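# Extend the deadbolt latch to its long backset

## Task

Adjust the deadbolt latch so it is at the longer of its two backset lengths, and have it lying on the bench at the end.

## Robot and tools

Robot: two six-joint arms, left_arm and right_arm, each with a parallel gripper. Each arm is bolted to an angled plate, and both plates hang from a shared metal frame behind them. A "too close" warning treats a plate and its half of the frame as belonging to that arm. Calibrated base poses (scene frame): left_arm at (-0.028, +0.381, +0.156) m, quat_wxyz (+0.914, -0.271, +0.300, +0.010); right_arm at (-0.042, -0.153, +0.156) m, quat_wxyz (+0.914, +0.262, +0.308, +0.016).

Scene frame: origin at table-top height, halfway between the two nominal bases. +x points out over the table, +z is up, and left_arm sits on the +y side (arm names do not match image left/right). The gripper's fingers extend along its own +z and close along its y. The reported end_effector_position is the point between the finger pads, roughly 1 cm short of the tips; reported poses can be wrong by a few cm, worse at long reach.

Row format (used by execute_actions and move): one flat list of 14 numbers for both arms together, each in [-1, 1]. Order: left_arm waist, shoulder, elbow, wrist pitch, wrist yaw, wrist roll, opening; then the same seven for right_arm. The six joint numbers are scaled offsets, not poses: they count from the arm's Joint targets as they stood when the action began (not from the previous row). 1.0 equals 1.202 rad for waist, 1.258 shoulder, 1.3 elbow, 2.073 wrist pitch, 2.022 wrist yaw and wrist roll. Send 0 for an arm's joints to keep it where it is aimed. Opening is absolute: +1 fully open, -1 closed; between those, the fingers go to where grip_measured would read that value. Stated joint ranges (rad): waist -2.618 to 3.054, shoulder 0.000 to 3.142, elbow 0.000 to 3.142, wrist pitch -1.571 to 1.571, wrist yaw -1.571 to 1.571, wrist roll -2.094 to 2.094. Asking for more than 0.059 rad beyond a limit gets the call refused; real limits may differ by up to 0.059 rad, and a clipped joint yields a "joint sent to its limit" line (possibly late).

execute_actions: argument actions is a list holding at most one item. Empty list = look: returns state with pictures. An action is {"rows": [...], "steps": n}: up to 15 rows, n from 7 to 15 control steps of 1/30 s (default 15); each row lasts one step and the final row repeats to fill n. A wait is {"steps": n} with n up to 300, counted from the previous result, so your thinking time is included. The optional cameras argument lists camera names, ["all"], or [] for none; pictures come with actions only if requested. The result is captured 7 steps before the action finishes; those steps run afterward.

move: target is one row or a list of up to 15 rows, every one offset from the same current Joint targets. speed (rad/s, 0.01 to 2, default 0.5) caps the fastest joint; one value or one per target. blend (rad) rounds corners of a row list; 0 stops at each. All joints travel in sync, so the hand follows a curve; at least 0.5 s, and paths over 10 s fall short. Finger values are applied at the start or on reaching each target, with the arms pausing. Nothing avoids obstacles or the other arm. Its result adds a "move:" line: done, off_target (resting more than 0.035 rad away), moving, held or fault, optionally limits=held, and per arm the worst joint error. done does not imply contact or its absence. cameras defaults to all.

wait: seconds (0 to 10); the robot keeps heading to the last target. Arms continue toward your last command while you think, until they settle or a step is held.

zoom_image: camera (cam_high, cam_low, cam_left_wrist, cam_right_wrist) and region [x0, y0, x1, y1] in pixels, top-left origin, at most 504x504, from that camera's newest picture. All four cameras are 896x504.



Result lines: end_effector_position (m) and end_effector_quat_wxyz per arm; Joint positions (rad, then finger-pad gap in m, 0.094 open) and Joint velocities ("within noise" when still); Joint torques (N m, include gravity, offset and noisy; joints 1-3 wrap at ±28); Joint targets (the base for your next offsets); grip_measured (same scale as opening; reads slightly wide empty, up to about 0.064 narrower than a hard part when squeezing); grip_effort_nm (motor effort, negative closing, not a pad force). "joint command not followed" means the clearance check altered targets. MOTOR HOT appears at 75 °C; at 90 °C an OVER-TEMPERATURE FAULT folds that arm away for good.

Cautions: grip force is about 50-64 N per pad and rises to its limit about 0.05 below the touching reading, so close gently on fragile parts and open well above grip_measured to release. Do not drop things, release moving parts, slam or press hard, and never let the arms collide. Nothing may end up off the table. Avoid holding loads or stretched poses for long, and stop pushes by commanding targets back behind the measured positions. Loose objects may occasionally be nudged by outside forces.

Each tool is called after "Request:" in YAML: its name, and indented under it one key for each argument.

Reference images:

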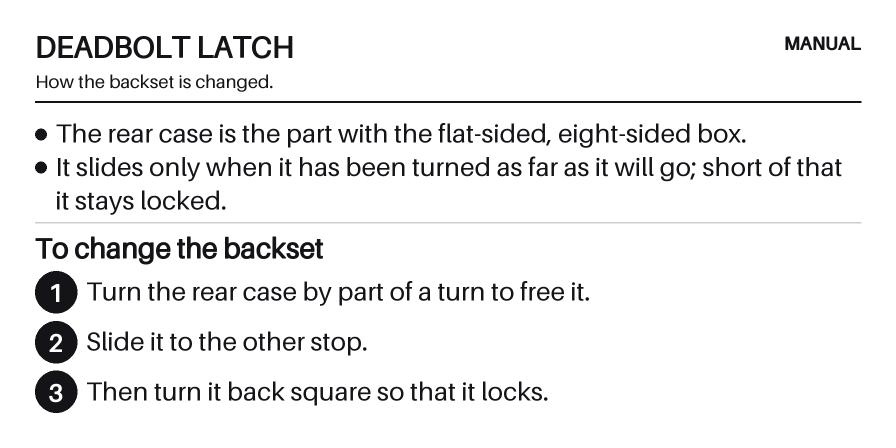

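## Session

Request:
execute_actions:
  actions: []
  cameras: ["all"]

Scene clock: 0.00 s of 4900.00 s.
left_arm: end_effector_position=(+0.2864, +0.0497, +0.1443) grip_measured=+1.000 grip_effort_nm=n/a end_effector_quat_wxyz=(+0.223, +0.742, +0.611, -0.163) | right_arm: end_effector_position=(-0.1001, -0.5428, +0.2385) grip_measured=+1.000 grip_effort_nm=n/a end_effector_quat_wxyz=(+0.034, +0.959, -0.251, -0.125)
Joint positions: left_arm=[-1.001 2.091 1.261 -0.343 -0.475 1.065 0.094] | right_arm=[-2.391 1.687 1.589 -1.337 -0.639 1.415 0.094]
Joint velocities: within noise
Joint torques (N m): no reading
Motor temperatures (°C): left_arm=[29 35 31 31 27 28 27] | right_arm=[28 39 37 34 28 27 30]
Heat: left arm: 35 °C; right arm: 39 °C.
Joint targets: left_arm=[-1.019 2.082 1.268 -0.341 -0.462 1.064] | right_arm=[-2.404 1.681 1.594 -1.339 -0.630 1.415]

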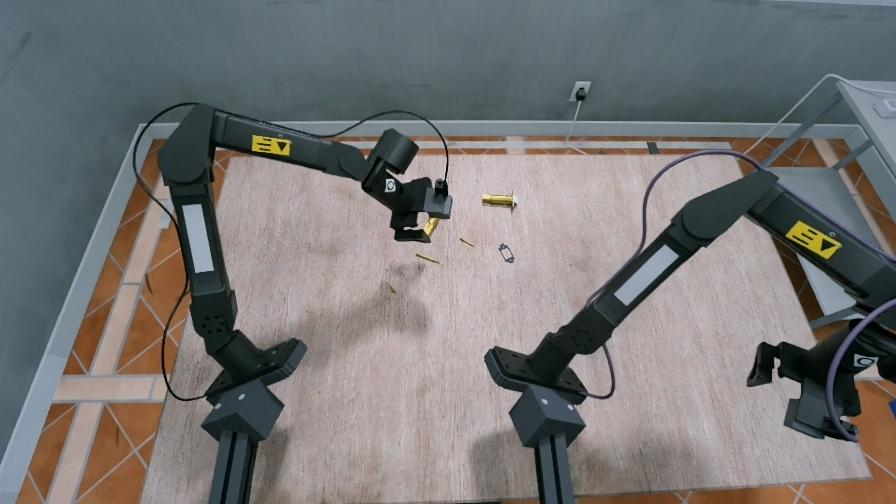

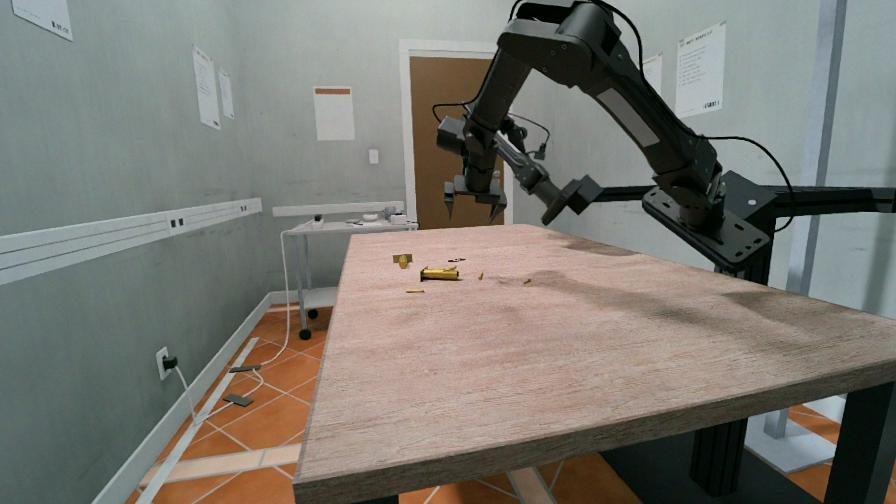

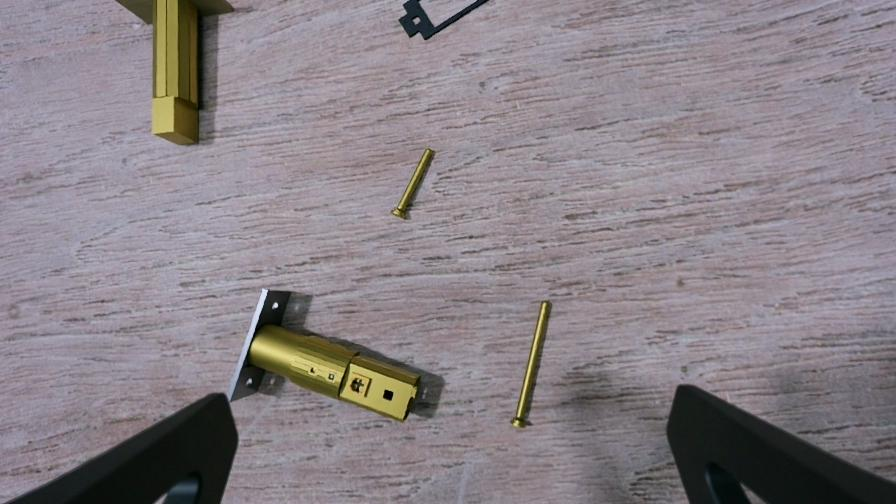

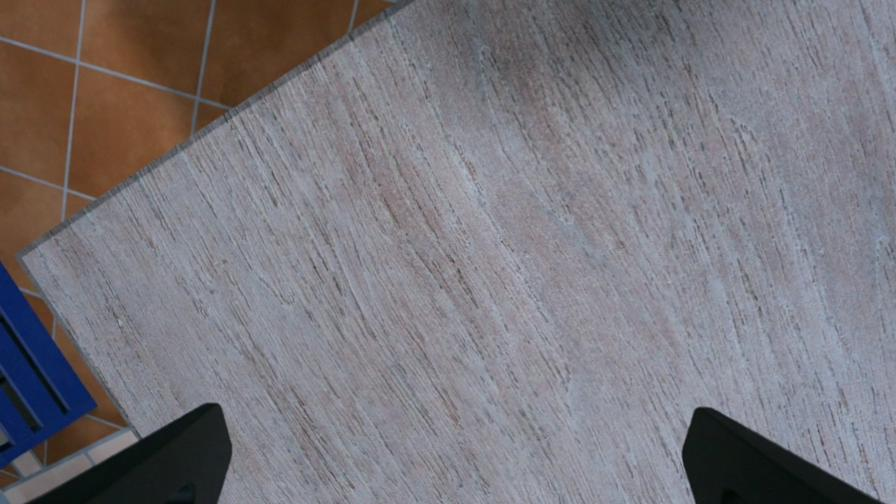

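Request:
zoom_image:
  camera: "cam_left_wrist"
  region: [200, 260, 460, 460]

Request:
zoom_image:
  camera: "cam_left_wrist"
  region: [80, 0, 340, 200]

Request:
zoom_image:
  camera: "cam_high"
  region: [360, 160, 560, 310]

Request:
zoom_image:
  camera: "cam_low"
  region: [380, 230, 560, 310]

Scaled by 1.938 from the camera's 896x504 image, which has a finer 1280x720 frame.

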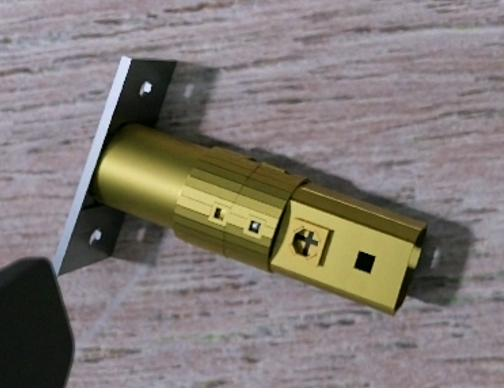

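Scaled by 1.938 from the camera's 896x504 image, which has a finer 1280x720 frame.

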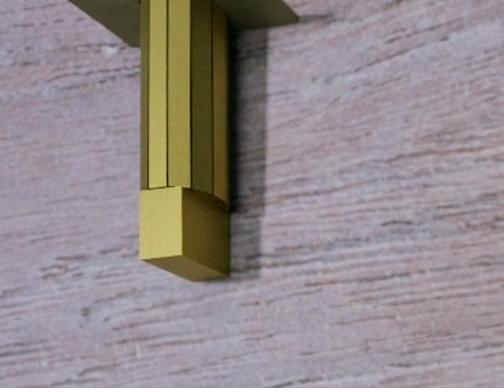

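Scaled by 2.520 from the camera's 896x504 image, which has a finer 1280x720 frame.

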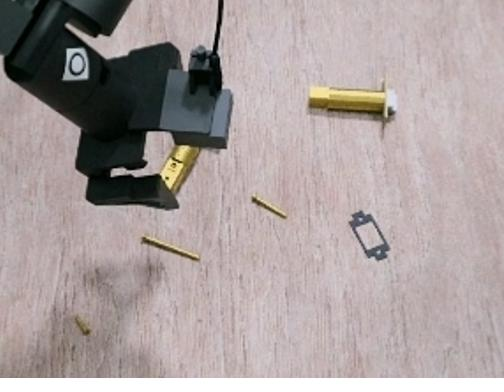

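Scaled by 2.800 from the camera's 896x504 image, which has a finer 1280x720 frame.

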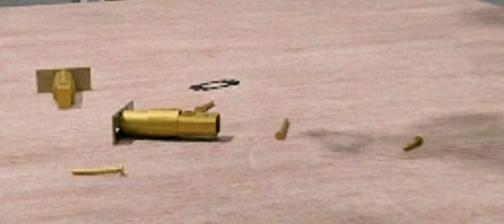

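Request:
move:
  target: [-0.245,-0.641,0,-0.315,-0.087,-0.971,0,1.0,-0.462,-0.226,0.019,0.312,0,1]
  speed: 1.0
  cameras: ["cam_high"]

Scene clock: 17.40 s of 4900.00 s.
left_arm: end_effector_position=(+0.3067, +0.2535, +0.3486) grip_measured=+0.002 grip_effort_nm=-0.090 end_effector_quat_wxyz=(+0.108, -0.059, +0.924, -0.363) | right_arm: end_effector_position=(+0.1388, -0.4420, +0.1545) grip_measured=+1.000 grip_effort_nm=0.042 end_effector_quat_wxyz=(-0.124, +0.925, +0.307, -0.188)
Joint positions: left_arm=[-1.294 1.277 1.261 -0.986 -0.634 -0.897 0.047] | right_arm=[-1.204 1.126 1.314 -1.309 -0.022 1.415 0.094]
Joint velocities: within noise
Joint torques (N m): left_arm=[-4.59 0.84 4.94 1.07 0.12 -0.04] | right_arm=[-0.72 -9.16 3.32 -0.34 0.44 -0.01]
Motor temperatures (°C): left_arm=[32 37 32 32 27 28 27] | right_arm=[30 41 37 34 28 27 30]
Heat: left arm: 37 °C; right arm: 41 °C.
Joint targets: left_arm=[-1.313 1.276 1.268 -0.994 -0.638 -0.900] | right_arm=[-1.202 1.100 1.300 -1.300 0.001 1.415]
Kept back: nothing.
move: done
Images, in order (width x height): cam_high 896x504.

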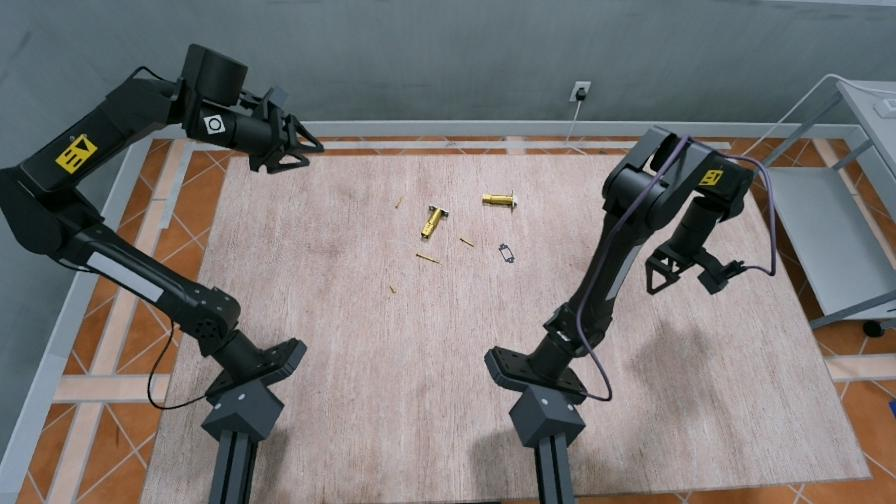

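Request:
move:
  target: [0,0,0,0,0,0,0,1.0,0,0,0,0,0,1]
  speed: 1.2
  cameras: []

Request:
move:
  target: [0,0,0,0,0,0,0,0.626,0.827,0.42,0.062,0.409,-0.108,0.1]
  speed: 1.0

Scene clock: 19.20 s of 4900.00 s.
left_arm: end_effector_position=(+0.3066, +0.2536, +0.3484) grip_measured=+0.002 grip_effort_nm=-0.090 end_effector_quat_wxyz=(+0.108, -0.059, +0.924, -0.363) | right_arm: end_effector_position=(+0.2922, -0.2192, +0.1804) grip_measured=+1.000 grip_effort_nm=0.037 end_effector_quat_wxyz=(-0.240, +0.660, +0.699, +0.134)
Joint positions: left_arm=[-1.294 1.277 1.261 -0.987 -0.635 -0.898 0.047] | right_arm=[-0.009 1.126 1.314 -1.305 -0.002 1.415 0.094]
Joint velocities: within noise
Joint torques (N m): left_arm=[-4.45 0.69 5.03 1.06 0.14 -0.03] | right_arm=[1.92 -8.27 3.22 -0.23 -0.27 -0.01]
Motor temperatures (°C): left_arm=[32 37 32 32 27 28 27] | right_arm=[30 42 37 34 28 27 30]
Heat: left arm: 37 °C; right arm: 42 °C.
Joint targets: left_arm=[-1.313 1.276 1.268 -0.994 -0.638 -0.900] | right_arm=[0.000 1.100 1.300 -1.300 0.001 1.415]
Kept back: nothing.
move: done
No camera images: "cameras" was empty.

Scene clock: 21.17 s of 4900.00 s.
left_arm: end_effector_position=(+0.3066, +0.2537, +0.3484) grip_measured=+0.002 grip_effort_nm=-0.085 end_effector_quat_wxyz=(+0.108, -0.059, +0.924, -0.362) | right_arm: end_effector_position=(+0.3835, +0.0313, +0.1150) grip_measured=+0.102 grip_effort_nm=-0.056 end_effector_quat_wxyz=(-0.015, +0.224, +0.974, -0.006)
Joint positions: left_arm=[-1.294 1.277 1.261 -0.987 -0.635 -0.898 0.047] | right_arm=[0.741 2.142 1.826 -1.178 0.81 1.208 0.052]
Joint velocities: within noise
Joint torques (N m): left_arm=[-4.48 0.81 4.88 1.1 0.13 -0.05] | right_arm=[7.94 -7.46 5.34 0.08 0.17 -0.12]
Motor temperatures (°C): left_arm=[32 37 32 32 27 28 27] | right_arm=[30 42 37 34 28 27 30]
Heat: left arm: 37 °C; right arm: 42 °C.
Joint targets: left_arm=[-1.313 1.276 1.268 -0.994 -0.638 -0.900] | right_arm=[0.753 2.140 1.846 -1.171 0.827 1.196]
Kept back: nothing.
move: done
camera_calibration:
cam_left_wrist: T_world_to_cam=[[0.00807144, -0.736717, 0.676153, -0.0495478], [-0.977662, 0.136206, 0.160076, 0.246452], [-0.210027, -0.662341, -0.719161, 0.568715], [0, 0, 0, 1]] pos_world=[0.360792, 0.306612, 0.403048]
cam_right_wrist: T_world_to_cam=[[-0.44576, -0.895089, 0.0106418, 0.200167], [-0.797442, 0.402476, 0.449554, 0.279969], [-0.406674, 0.191907, -0.89319, 0.341151], [0, 0, 0, 1]] pos_world=[0.451223, 0.00101739, 0.176722]

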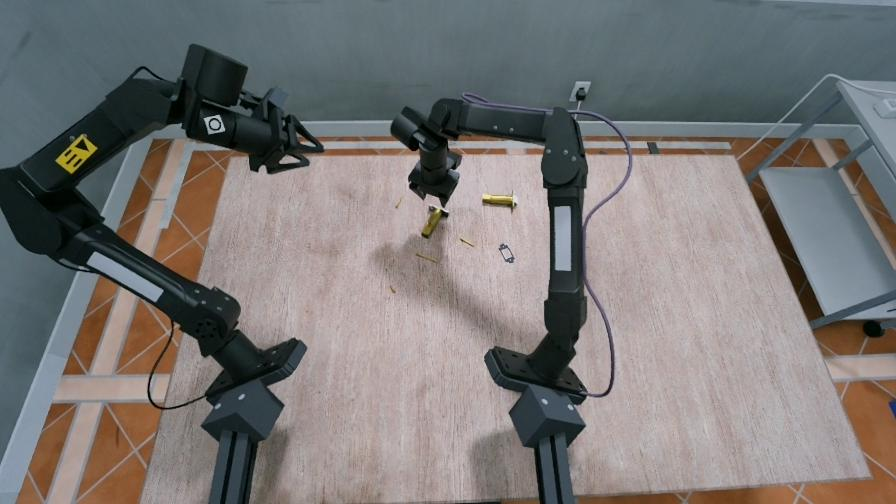

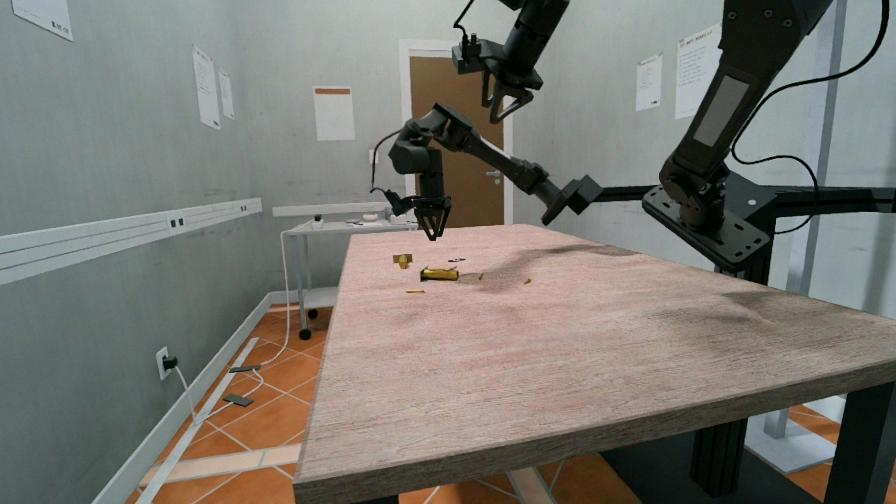

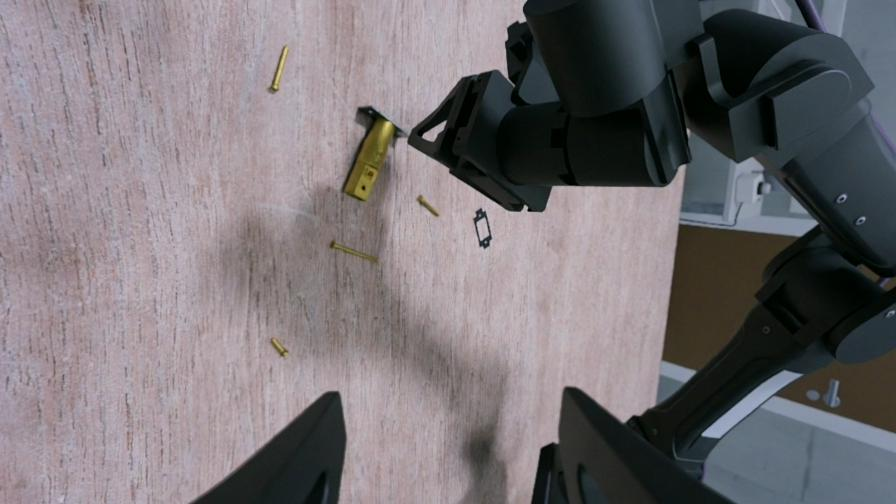

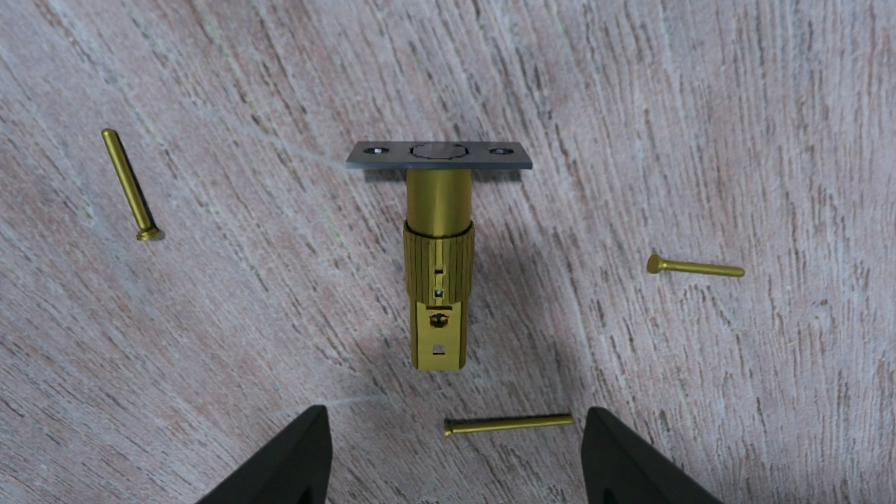

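Request:
zoom_image:
  camera: "cam_right_wrist"
  region: [340, 130, 540, 390]

Scaled by 1.938 from the camera's 896x504 image, which has a finer 1280x720 frame.

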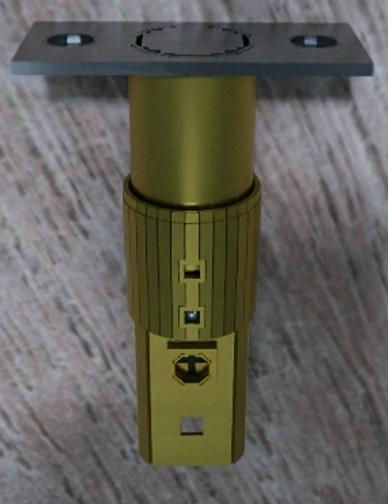

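Request:
move:
  target: [0,0,0,0,0,0,0,-0.0923,0.020,-0.0762,0.1346,-0.002,-0.0895,0.1]
  speed: 0.5
  cameras: ["cam_right_wrist","cam_low"]

Scene clock: 24.90 s of 4900.00 s.
left_arm: end_effector_position=(+0.3066, +0.2537, +0.3484) grip_measured=+0.002 grip_effort_nm=-0.085 end_effector_quat_wxyz=(+0.108, -0.059, +0.924, -0.362) | right_arm: end_effector_position=(+0.4114, +0.0279, +0.0670) grip_measured=+0.102 grip_effort_nm=-0.051 end_effector_quat_wxyz=(+0.011, +0.241, +0.970, +0.009)
Joint positions: left_arm=[-1.294 1.277 1.261 -0.987 -0.635 -0.898 0.047] | right_arm=[0.633 2.152 1.758 -0.905 0.81 1.027 0.052]
Joint velocities: within noise
Joint torques (N m): left_arm=[-4.52 0.73 4.97 1.09 0.15 -0.03] | right_arm=[7.76 -6.9 2.7 0.21 0.13 -0.11]
Motor temperatures (°C): left_arm=[31 36 32 32 27 28 27] | right_arm=[31 42 37 34 28 27 30]
Heat: left arm: 36 °C; right arm: 42 °C.
Joint targets: left_arm=[-1.313 1.276 1.268 -0.994 -0.638 -0.900] | right_arm=[0.642 2.166 1.747 -0.893 0.823 1.015]
Kept back: nothing.
move: done
camera_calibration:
cam_right_wrist: T_world_to_cam=[[-0.475423, -0.879172, -0.0320884, 0.224682], [-0.807867, 0.421841, 0.411584, 0.33143], [-0.348317, 0.221599, -0.910807, 0.286671], [0, 0, 0, 1]] pos_world=[0.474422, -0.00580223, 0.1319]
Images, in order (width x height): cam_low 896x504, cam_right_wrist 896x504.

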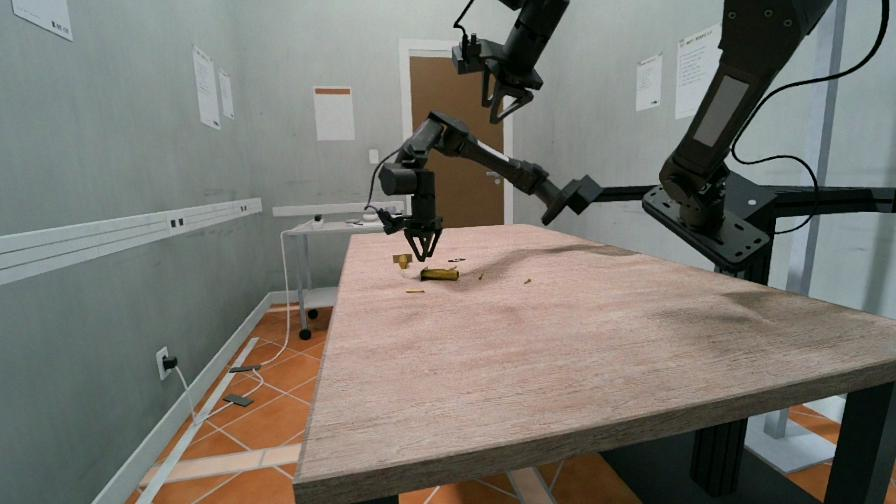

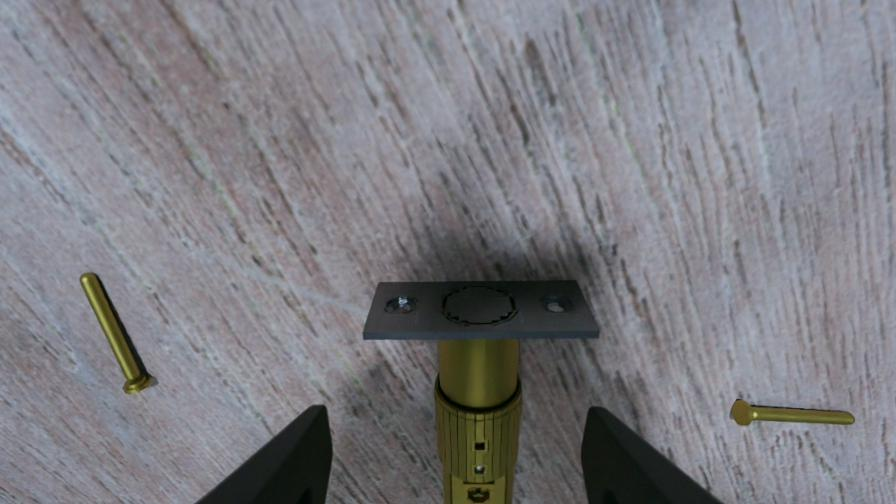

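Request:
zoom_image:
  camera: "cam_low"
  region: [370, 200, 500, 300]

Request:
zoom_image:
  camera: "cam_right_wrist"
  region: [250, 260, 700, 504]

Scaled by 3.877 from the camera's 896x504 image, which has a finer 1280x720 frame.

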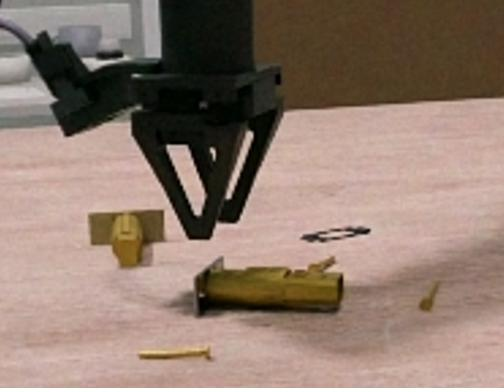

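Scaled by 1.120 from the camera's 896x504 image, which has a finer 1280x720 frame.

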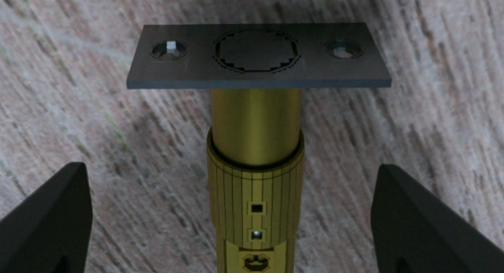

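Request:
move:
  target: [0,0,0,0,0,0,0,-0.0458,0.031,-0.0469,0.0555,-0.0099,-0.0356,0.1]
  speed: 0.15
  cameras: ["cam_right_wrist","cam_low"]

Request:
zoom_image:
  camera: "cam_low"
  region: [370, 200, 500, 300]

Scene clock: 29.80 s of 4900.00 s.
left_arm: end_effector_position=(+0.3066, +0.2537, +0.3484) grip_measured=+0.002 grip_effort_nm=-0.100 end_effector_quat_wxyz=(+0.108, -0.059, +0.924, -0.362) | right_arm: end_effector_position=(+0.4031, +0.0266, +0.0301) grip_measured=+0.102 grip_effort_nm=-0.051 end_effector_quat_wxyz=(+0.007, +0.229, +0.974, -0.004)
Joint positions: left_arm=[-1.294 1.277 1.261 -0.987 -0.635 -0.898 0.047] | right_arm=[0.581 2.19 1.696 -0.79 0.81 0.955 0.052]
Joint velocities: within noise
Joint torques (N m): left_arm=[-4.44 0.75 5.03 1.04 0.14 -0.02] | right_arm=[7.5 -6.93 2.5 0.17 -0.08 -0.12]
Motor temperatures (°C): left_arm=[31 36 32 32 27 28 27] | right_arm=[31 42 37 34 28 27 30]
Heat: left arm: 36 °C; right arm: 42 °C.
Joint targets: left_arm=[-1.313 1.276 1.268 -0.994 -0.638 -0.900] | right_arm=[0.587 2.205 1.686 -0.777 0.803 0.943]
Kept back: nothing.
move: done
camera_calibration:
cam_right_wrist: T_world_to_cam=[[-0.45319, -0.891409, -0.0030587, 0.208925], [-0.81248, 0.411646, 0.412823, 0.342513], [-0.366735, 0.189572, -0.910806, 0.258706], [0, 0, 0, 1]] pos_world=[0.467844, -0.00380028, 0.0948725]
Images, in order (width x height): cam_low 896x504, cam_right_wrist 896x504.

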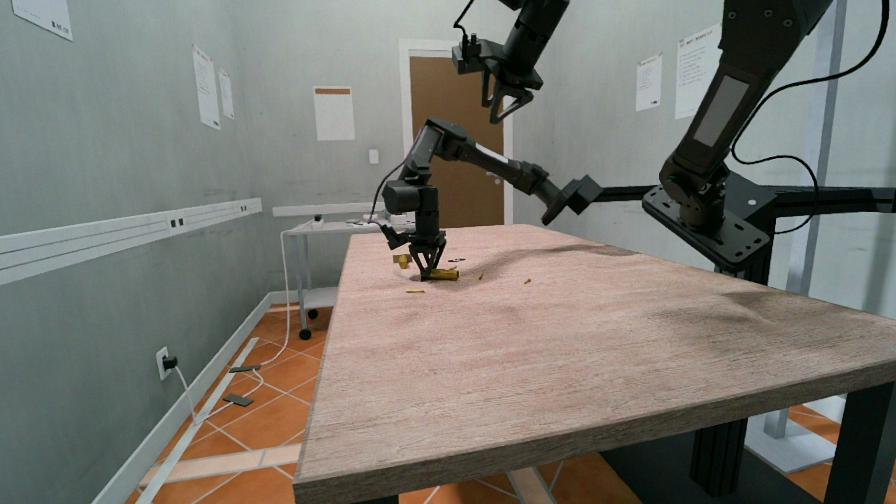

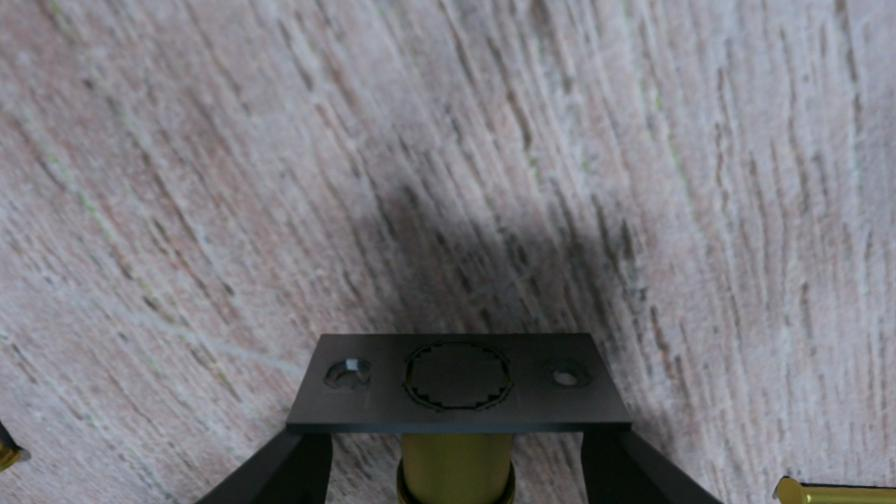

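Scaled by 3.877 from the camera's 896x504 image, which has a finer 1280x720 frame.

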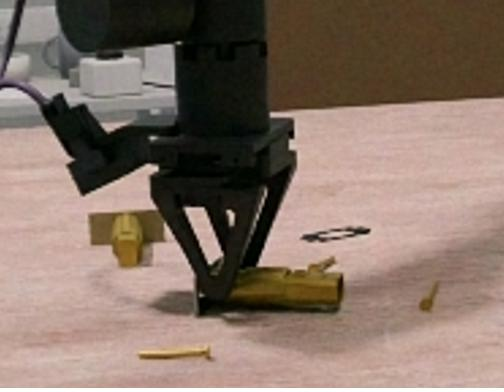

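Request:
move:
  target: [0,0,0,0,0,0,0,-0.0085,0.0095,0.003,0,0,0,0.1]
  speed: 0.1
  cameras: ["cam_right_wrist","cam_low"]

Request:
zoom_image:
  camera: "cam_low"
  region: [370, 200, 500, 300]

Scene clock: 31.20 s of 4900.00 s.
left_arm: end_effector_position=(+0.3066, +0.2537, +0.3484) grip_measured=+0.002 grip_effort_nm=-0.085 end_effector_quat_wxyz=(+0.108, -0.059, +0.924, -0.362) | right_arm: end_effector_position=(+0.4004, +0.0259, +0.0242) grip_measured=+0.102 grip_effort_nm=-0.046 end_effector_quat_wxyz=(+0.002, +0.227, +0.974, -0.009)
Joint positions: left_arm=[-1.294 1.277 1.261 -0.987 -0.635 -0.898 0.047] | right_arm=[0.573 2.201 1.696 -0.789 0.809 0.954 0.052]
Joint velocities: within noise
Joint torques (N m): left_arm=[-4.51 0.79 4.86 1.03 0.14 -0.02] | right_arm=[7.41 -6.9 2.76 0.16 -0.07 -0.12]
Motor temperatures (°C): left_arm=[31 36 32 32 27 28 27] | right_arm=[31 42 37 34 28 27 30]
Heat: left arm: 36 °C; right arm: 42 °C.
Joint targets: left_arm=[-1.313 1.276 1.268 -0.993 -0.638 -0.900] | right_arm=[0.576 2.217 1.690 -0.777 0.803 0.943]
Kept back: nothing.
move: done
camera_calibration:
cam_right_wrist: T_world_to_cam=[[-0.450968, -0.892502, 0.00828277, 0.205889], [-0.80898, 0.412651, 0.418654, 0.341573], [-0.377067, 0.182099, -0.908108, 0.256785], [0, 0, 0, 1]] pos_world=[0.466, -0.00395387, 0.088482]
Images, in order (width x height): cam_low 896x504, cam_right_wrist 896x504.

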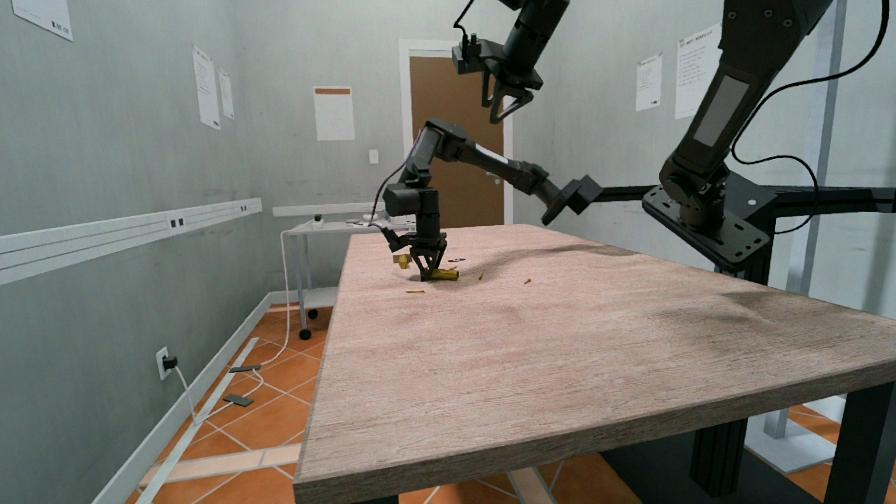

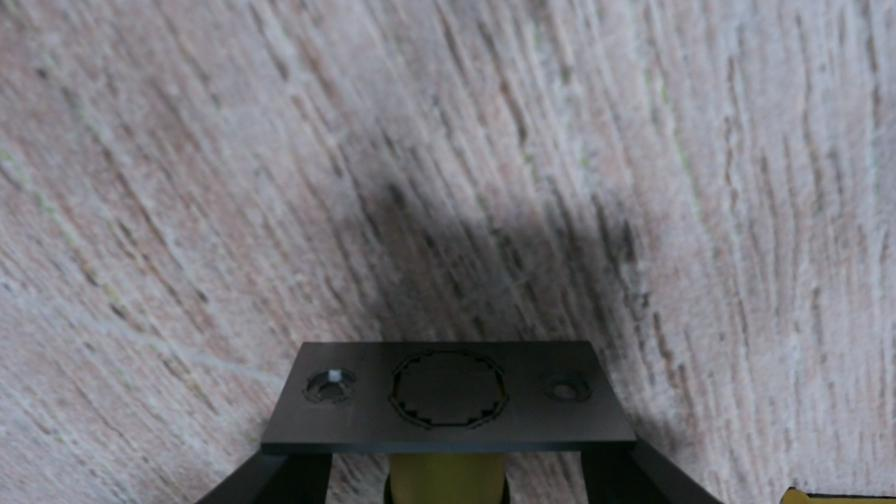

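Scaled by 3.877 from the camera's 896x504 image, which has a finer 1280x720 frame.

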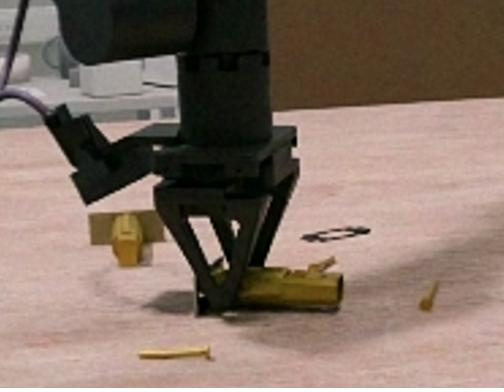

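Request:
execute_actions:
  actions:
    - {"rows":[[0,0,0,0,0,0,0,0,0,0,0,0,0,0.0],[0,0,0,0,0,0,0,0,0,0,0,0,0,-0.08],[0,0,0,0,0,0,0,0,0,0,0,0,0,-0.16],[0,0,0,0,0,0,0,0,0,0,0,0,0,-0.24],[0,0,0,0,0,0,0,0,0,0,0,0,0,-0.3],[0,0,0,0,0,0,0,0,0,0,0,0,0,-0.35],[0,0,0,0,0,0,0,0,0,0,0,0,0,-0.4],[0,0,0,0,0,0,0,0,0,0,0,0,0,-0.43],[0,0,0,0,0,0,0,0,0,0,0,0,0,-0.46],[0,0,0,0,0,0,0,0,0,0,0,0,0,-0.49],[0,0,0,0,0,0,0,0,0,0,0,0,0,-0.52],[0,0,0,0,0,0,0,0,0,0,0,0,0,-0.55],[0,0,0,0,0,0,0,0,0,0,0,0,0,-0.58],[0,0,0,0,0,0,0,0,0,0,0,0,0,-0.61],[0,0,0,0,0,0,0,0,0,0,0,0,0,-0.65]],"steps":15}

Request:
execute_actions:
  actions:
    - {"rows":[[0,0,0,0,0,0,0,0,0,0,0,0,0,-0.7],[0,0,0,0,0,0,0,0,0,0,0,0,0,-0.8]],"steps":15}
  cameras: ["cam_right_wrist"]

Scene clock: 32.13 s of 4900.00 s.
left_arm: end_effector_position=(+0.3066, +0.2537, +0.3484) grip_measured=+0.002 grip_effort_nm=-0.085 end_effector_quat_wxyz=(+0.108, -0.059, +0.924, -0.362) | right_arm: end_effector_position=(+0.4005, +0.0259, +0.0242) grip_measured=-0.409 grip_effort_nm=0.017 end_effector_quat_wxyz=(+0.002, +0.227, +0.974, -0.009)
Joint positions: left_arm=[-1.294 1.277 1.261 -0.987 -0.635 -0.898 0.047] | right_arm=[0.573 2.201 1.696 -0.789 0.809 0.954 0.028]
Joint velocities: left_arm=[within noise] | right_arm=[-0.007 -0.002 -0.017 -0.007 -0.066 0.007 -0.042]
Joint torques (N m): left_arm=[-4.52 0.73 4.89 1.07 0.11 -0.04] | right_arm=[7.36 -6.89 2.82 0.13 -0.06 -0.11]
Motor temperatures (°C): left_arm=[31 36 32 32 27 28 27] | right_arm=[32 42 37 34 28 27 30]
Heat: left arm: 36 °C; right arm: 42 °C.
Joint targets: left_arm=[-1.313 1.276 1.268 -0.993 -0.638 -0.900] | right_arm=[0.576 2.217 1.690 -0.777 0.803 0.944]
Steps of this call (1-20: nothing new was sent; 21-28: this action's first 8). Readings (joint positions of left_arm | right_arm):
21: [-1.294 1.277 1.261 -0.987 -0.635 -0.898] | [0.573 2.201 1.696 -0.789 0.809 0.954]
22: [-1.294 1.277 1.261 -0.987 -0.635 -0.898] | [0.573 2.201 1.696 -0.789 0.809 0.954]
24: [-1.294 1.277 1.261 -0.987 -0.635 -0.898] | [0.573 2.201 1.696 -0.789 0.809 0.954]
28: the state above

Scene clock: 32.63 s of 4900.00 s.
left_arm: end_effector_position=(+0.3066, +0.2538, +0.3483) grip_measured=+0.002 grip_effort_nm=-0.095 end_effector_quat_wxyz=(+0.108, -0.059, +0.924, -0.362) | right_arm: end_effector_position=(+0.4007, +0.0261, +0.0242) grip_measured=-0.556 grip_effort_nm=-0.989 end_effector_quat_wxyz=(+0.003, +0.227, +0.974, -0.009)
Joint positions: left_arm=[-1.294 1.277 1.261 -0.987 -0.635 -0.898 0.047] | right_arm=[0.573 2.201 1.696 -0.787 0.809 0.954 0.021]
Joint velocities: within noise
Joint torques (N m): left_arm=[-4.48 0.76 4.83 1.09 0.14 -0.03] | right_arm=[7.38 -6.91 2.77 0.14 -0.06 -0.11]
Motor temperatures (°C): left_arm=[31 36 32 32 27 28 27] | right_arm=[32 42 37 34 28 27 30]
Heat: left arm: 36 °C; right arm: 42 °C.
Joint targets: left_arm=[-1.313 1.276 1.268 -0.994 -0.638 -0.900] | right_arm=[0.576 2.217 1.690 -0.777 0.803 0.943]
Steps of this call (1-7: your previous action's last 7; 8-15: this action's first 8). Readings (joint positions of left_arm | right_arm):
8: [-1.294 1.277 1.261 -0.987 -0.635 -0.898] | [0.573 2.201 1.696 -0.787 0.809 0.954]
9: [-1.294 1.277 1.261 -0.987 -0.635 -0.898] | [0.573 2.201 1.696 -0.787 0.809 0.954]
11: [-1.294 1.277 1.261 -0.987 -0.635 -0.898] | [0.573 2.201 1.696 -0.787 0.809 0.954]
15: the state above
camera_calibration:
cam_right_wrist: T_world_to_cam=[[-0.451266, -0.892361, 0.00719746, 0.206312], [-0.809159, 0.412565, 0.418391, 0.341756], [-0.376325, 0.182982, -0.908238, 0.256513], [0, 0, 0, 1]] pos_world=[0.466169, -0.00382884, 0.0885026]
Images, in order (width x height): cam_right_wrist 896x504.

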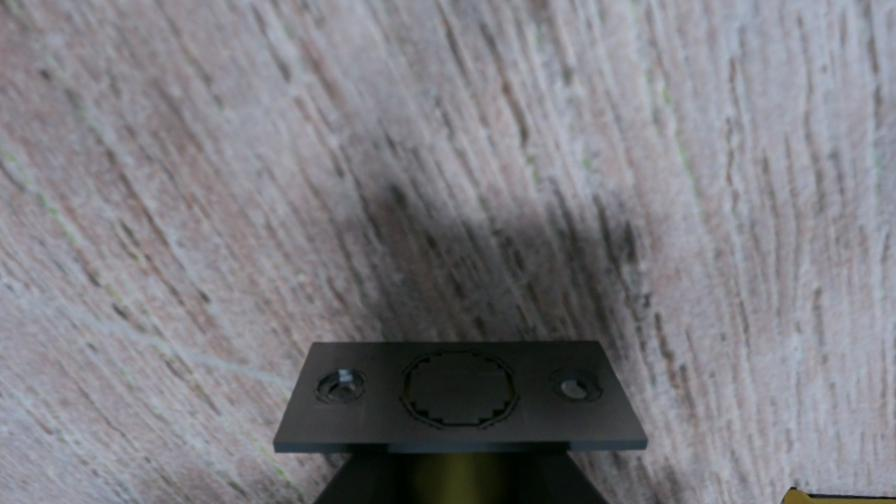

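Request:
move:
  target:
    - [0,0,0,0,0,0,0,0.1473,-0.0612,0.12,-0.1905,0.0119,0.1251,-0.8]
    - [0,0,0,0,0,0,0,0.1082,-0.2305,-0.0077,-0.0796,-0.367,0.4189,-0.8]
  speed: 0.5
  blend: 0.1

Scene clock: 36.13 s of 4900.00 s.
left_arm: end_effector_position=(+0.3066, +0.2538, +0.3483) grip_measured=+0.002 grip_effort_nm=-0.085 end_effector_quat_wxyz=(+0.108, -0.059, +0.924, -0.362) | right_arm: end_effector_position=(+0.3570, +0.1002, +0.1787) grip_measured=-0.556 grip_effort_nm=-0.979 end_effector_quat_wxyz=(-0.303, +0.527, +0.768, +0.201)
Joint positions: left_arm=[-1.294 1.277 1.261 -0.987 -0.635 -0.898 0.047] | right_arm=[0.7 1.957 1.692 -0.955 0.094 1.778 0.021]
Joint velocities: within noise
Joint torques (N m): left_arm=[-4.46 0.83 5 1.08 0.14 -0.03] | right_arm=[6.93 -9.42 2.89 0.41 -0.77 0.11]
Motor temperatures (°C): left_arm=[31 36 32 32 27 28 27] | right_arm=[32 43 37 34 28 27 30]
Heat: left arm: 36 °C; right arm: 43 °C.
Joint targets: left_arm=[-1.313 1.276 1.268 -0.994 -0.638 -0.900] | right_arm=[0.707 1.927 1.680 -0.943 0.062 1.790]
Kept back: nothing.
move: done
camera_calibration:
cam_left_wrist: T_world_to_cam=[[0.00796861, -0.73707, 0.67577, -0.0491871], [-0.977682, 0.136136, 0.160013, 0.246498], [-0.209937, -0.661963, -0.719535, 0.568721], [0, 0, 0, 1]] pos_world=[0.360785, 0.306661, 0.403011]
cam_right_wrist: T_world_to_cam=[[-0.935829, -0.352296, 0.0105217, 0.369956], [-0.123235, 0.355035, 0.926695, -0.118689], [-0.330207, 0.865932, -0.375667, 0.186779], [0, 0, 0, 1]] pos_world=[0.393264, 0.010735, 0.176263]

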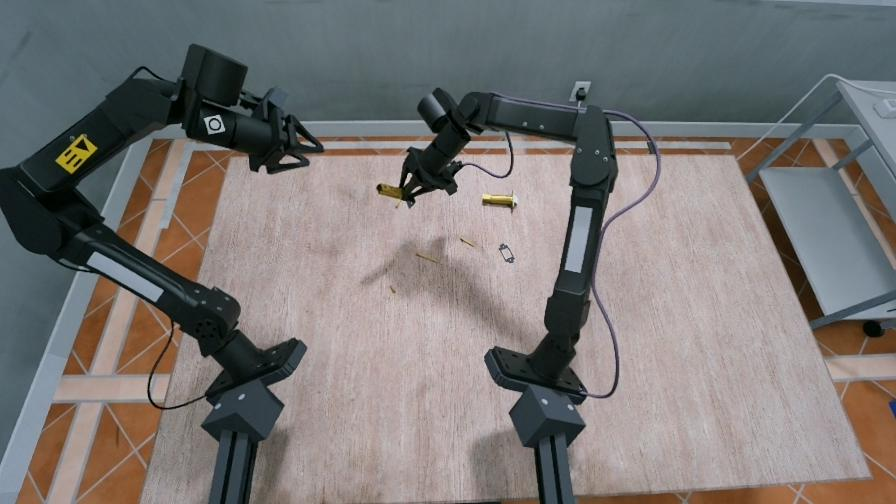

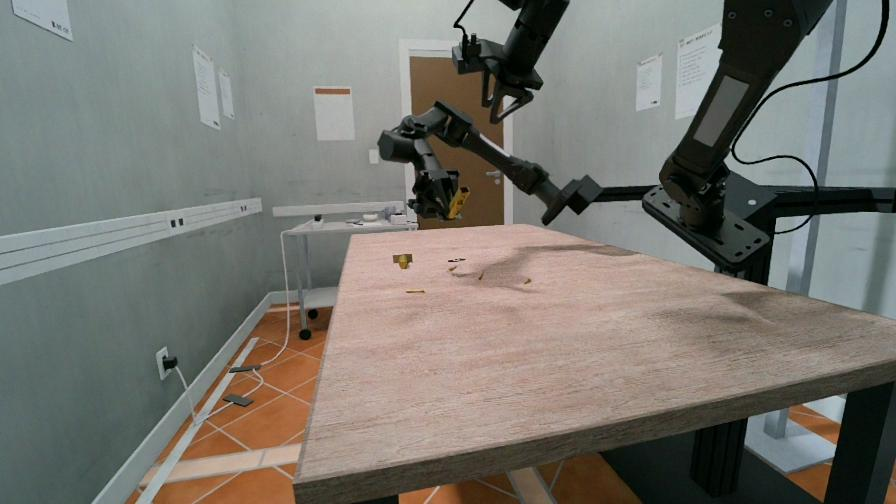

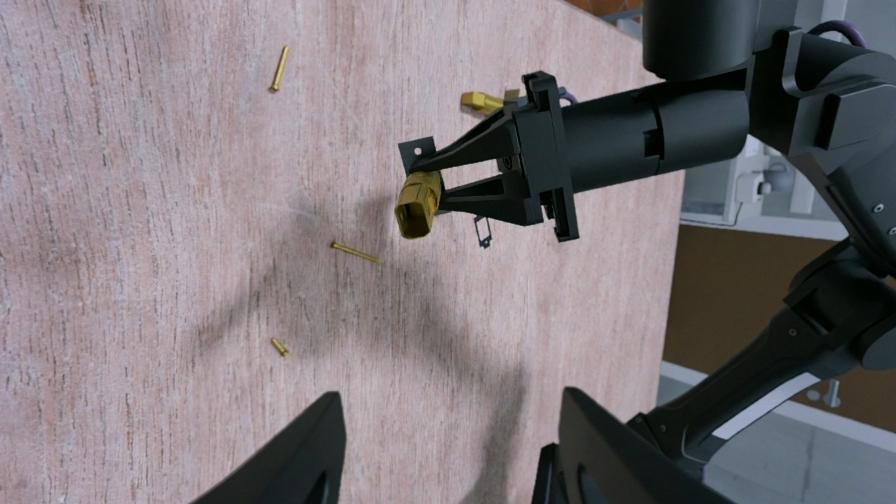

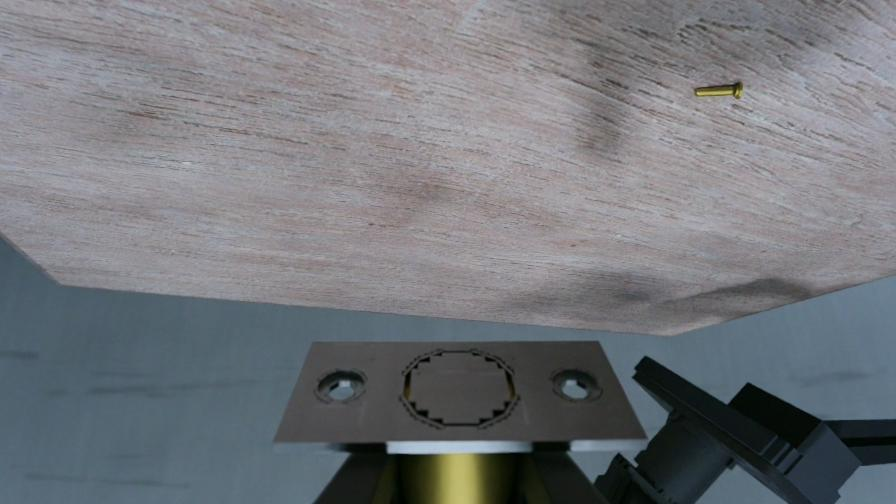

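Request:
zoom_image:
  camera: "cam_left_wrist"
  region: [360, 110, 520, 260]

Scaled by 3.150 from the camera's 896x504 image, which has a finer 1280x720 frame.

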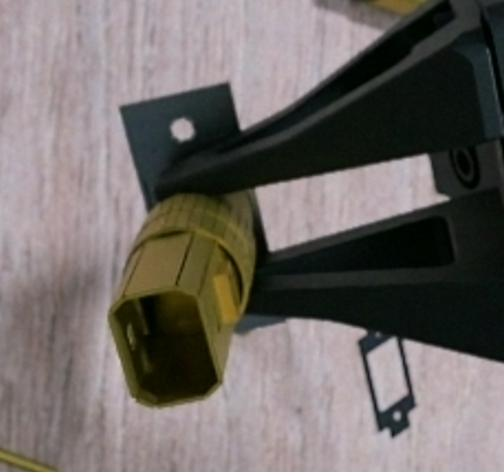

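Request:
move:
  target: [0.2354,0.0278,-0.3138,0.301,0.095,0.0148,0,0,0,0,0,0,0,-0.8]
  speed: 0.5
  cameras: ["cam_left_wrist","cam_high","cam_right_wrist"]

Request:
zoom_image:
  camera: "cam_left_wrist"
  region: [300, 150, 700, 504]

Scene clock: 40.30 s of 4900.00 s.
left_arm: end_effector_position=(+0.3087, +0.1979, +0.2487) grip_measured=+0.002 grip_effort_nm=-0.085 end_effector_quat_wxyz=(+0.069, -0.177, +0.900, -0.392) | right_arm: end_effector_position=(+0.3571, +0.1003, +0.1788) grip_measured=-0.556 grip_effort_nm=-0.979 end_effector_quat_wxyz=(-0.304, +0.527, +0.768, +0.202)
Joint positions: left_arm=[-1.029 1.307 0.864 -0.382 -0.457 -0.884 0.047] | right_arm=[0.7 1.957 1.692 -0.954 0.094 1.779 0.021]
Joint velocities: within noise
Joint torques (N m): left_arm=[-3.44 -1.57 4.79 1.11 0.34 0.16] | right_arm=[6.91 -9.43 2.89 0.4 -0.77 0.11]
Motor temperatures (°C): left_arm=[31 35 32 32 27 28 27] | right_arm=[32 43 37 34 28 27 31]
Heat: left arm: 35 °C; right arm: 43 °C.
Joint targets: left_arm=[-1.030 1.311 0.860 -0.370 -0.446 -0.870] | right_arm=[0.707 1.927 1.680 -0.942 0.062 1.790]
Kept back: nothing.
move: done
camera_calibration:
cam_left_wrist: T_world_to_cam=[[0.243365, -0.640786, 0.728125, -0.127792], [-0.953718, -0.0213912, 0.29994, 0.261102], [-0.176622, -0.767421, -0.616335, 0.44549], [0, 0, 0, 1]] pos_world=[0.358801, 0.265576, 0.289305]
cam_right_wrist: T_world_to_cam=[[-0.936183, -0.35135, 0.0106686, 0.370116], [-0.122455, 0.354435, 0.927028, -0.119123], [-0.329493, 0.866562, -0.374841, 0.186238], [0, 0, 0, 1]] pos_world=[0.393273, 0.0108754, 0.176291]
Images, in order (width x height): cam_high 896x504, cam_left_wrist 896x504, cam_right_wrist 896x504.

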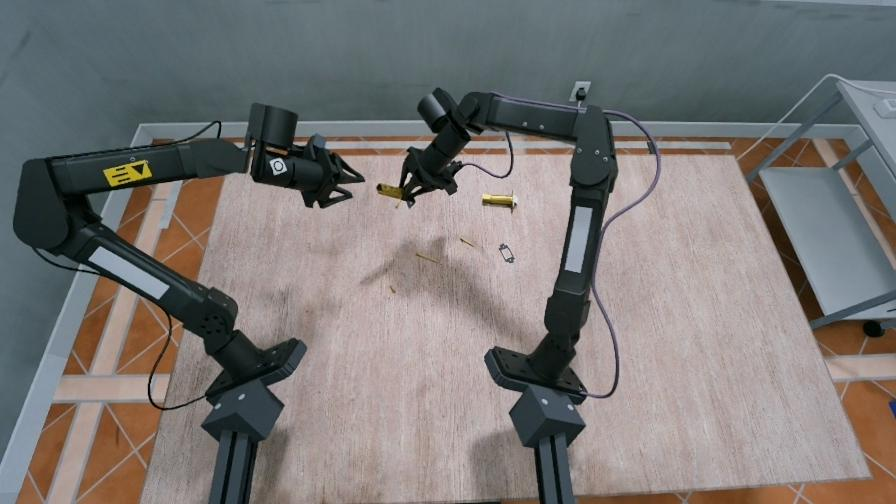

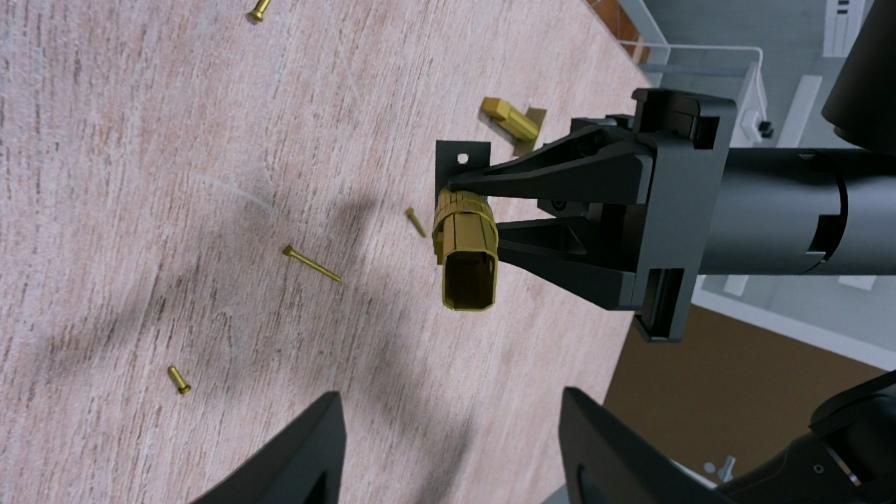

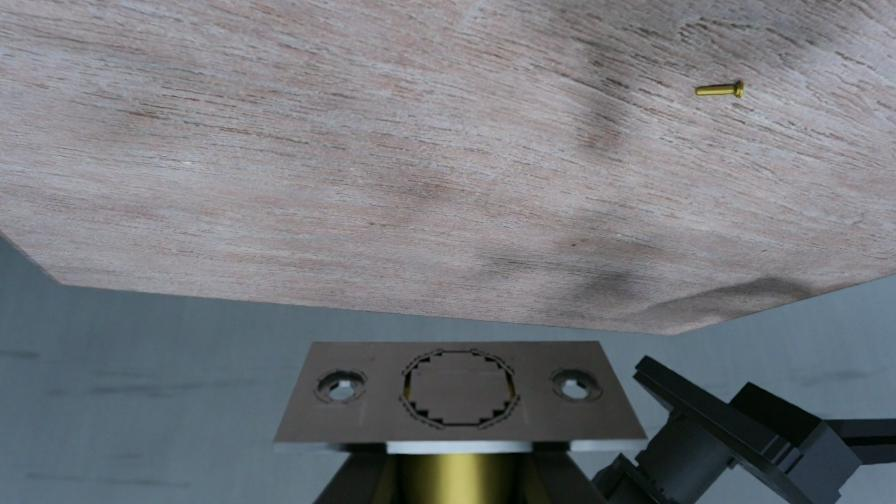

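Scaled by 1.260 from the camera's 896x504 image, which has a finer 1280x720 frame.

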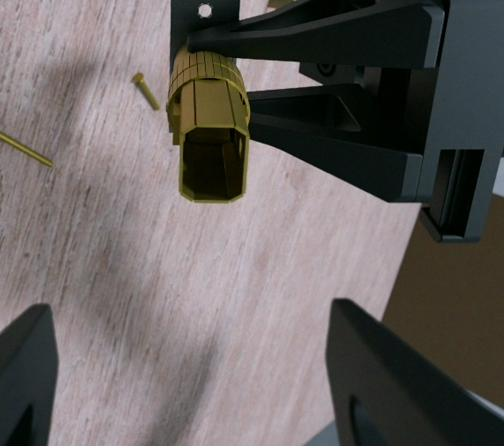

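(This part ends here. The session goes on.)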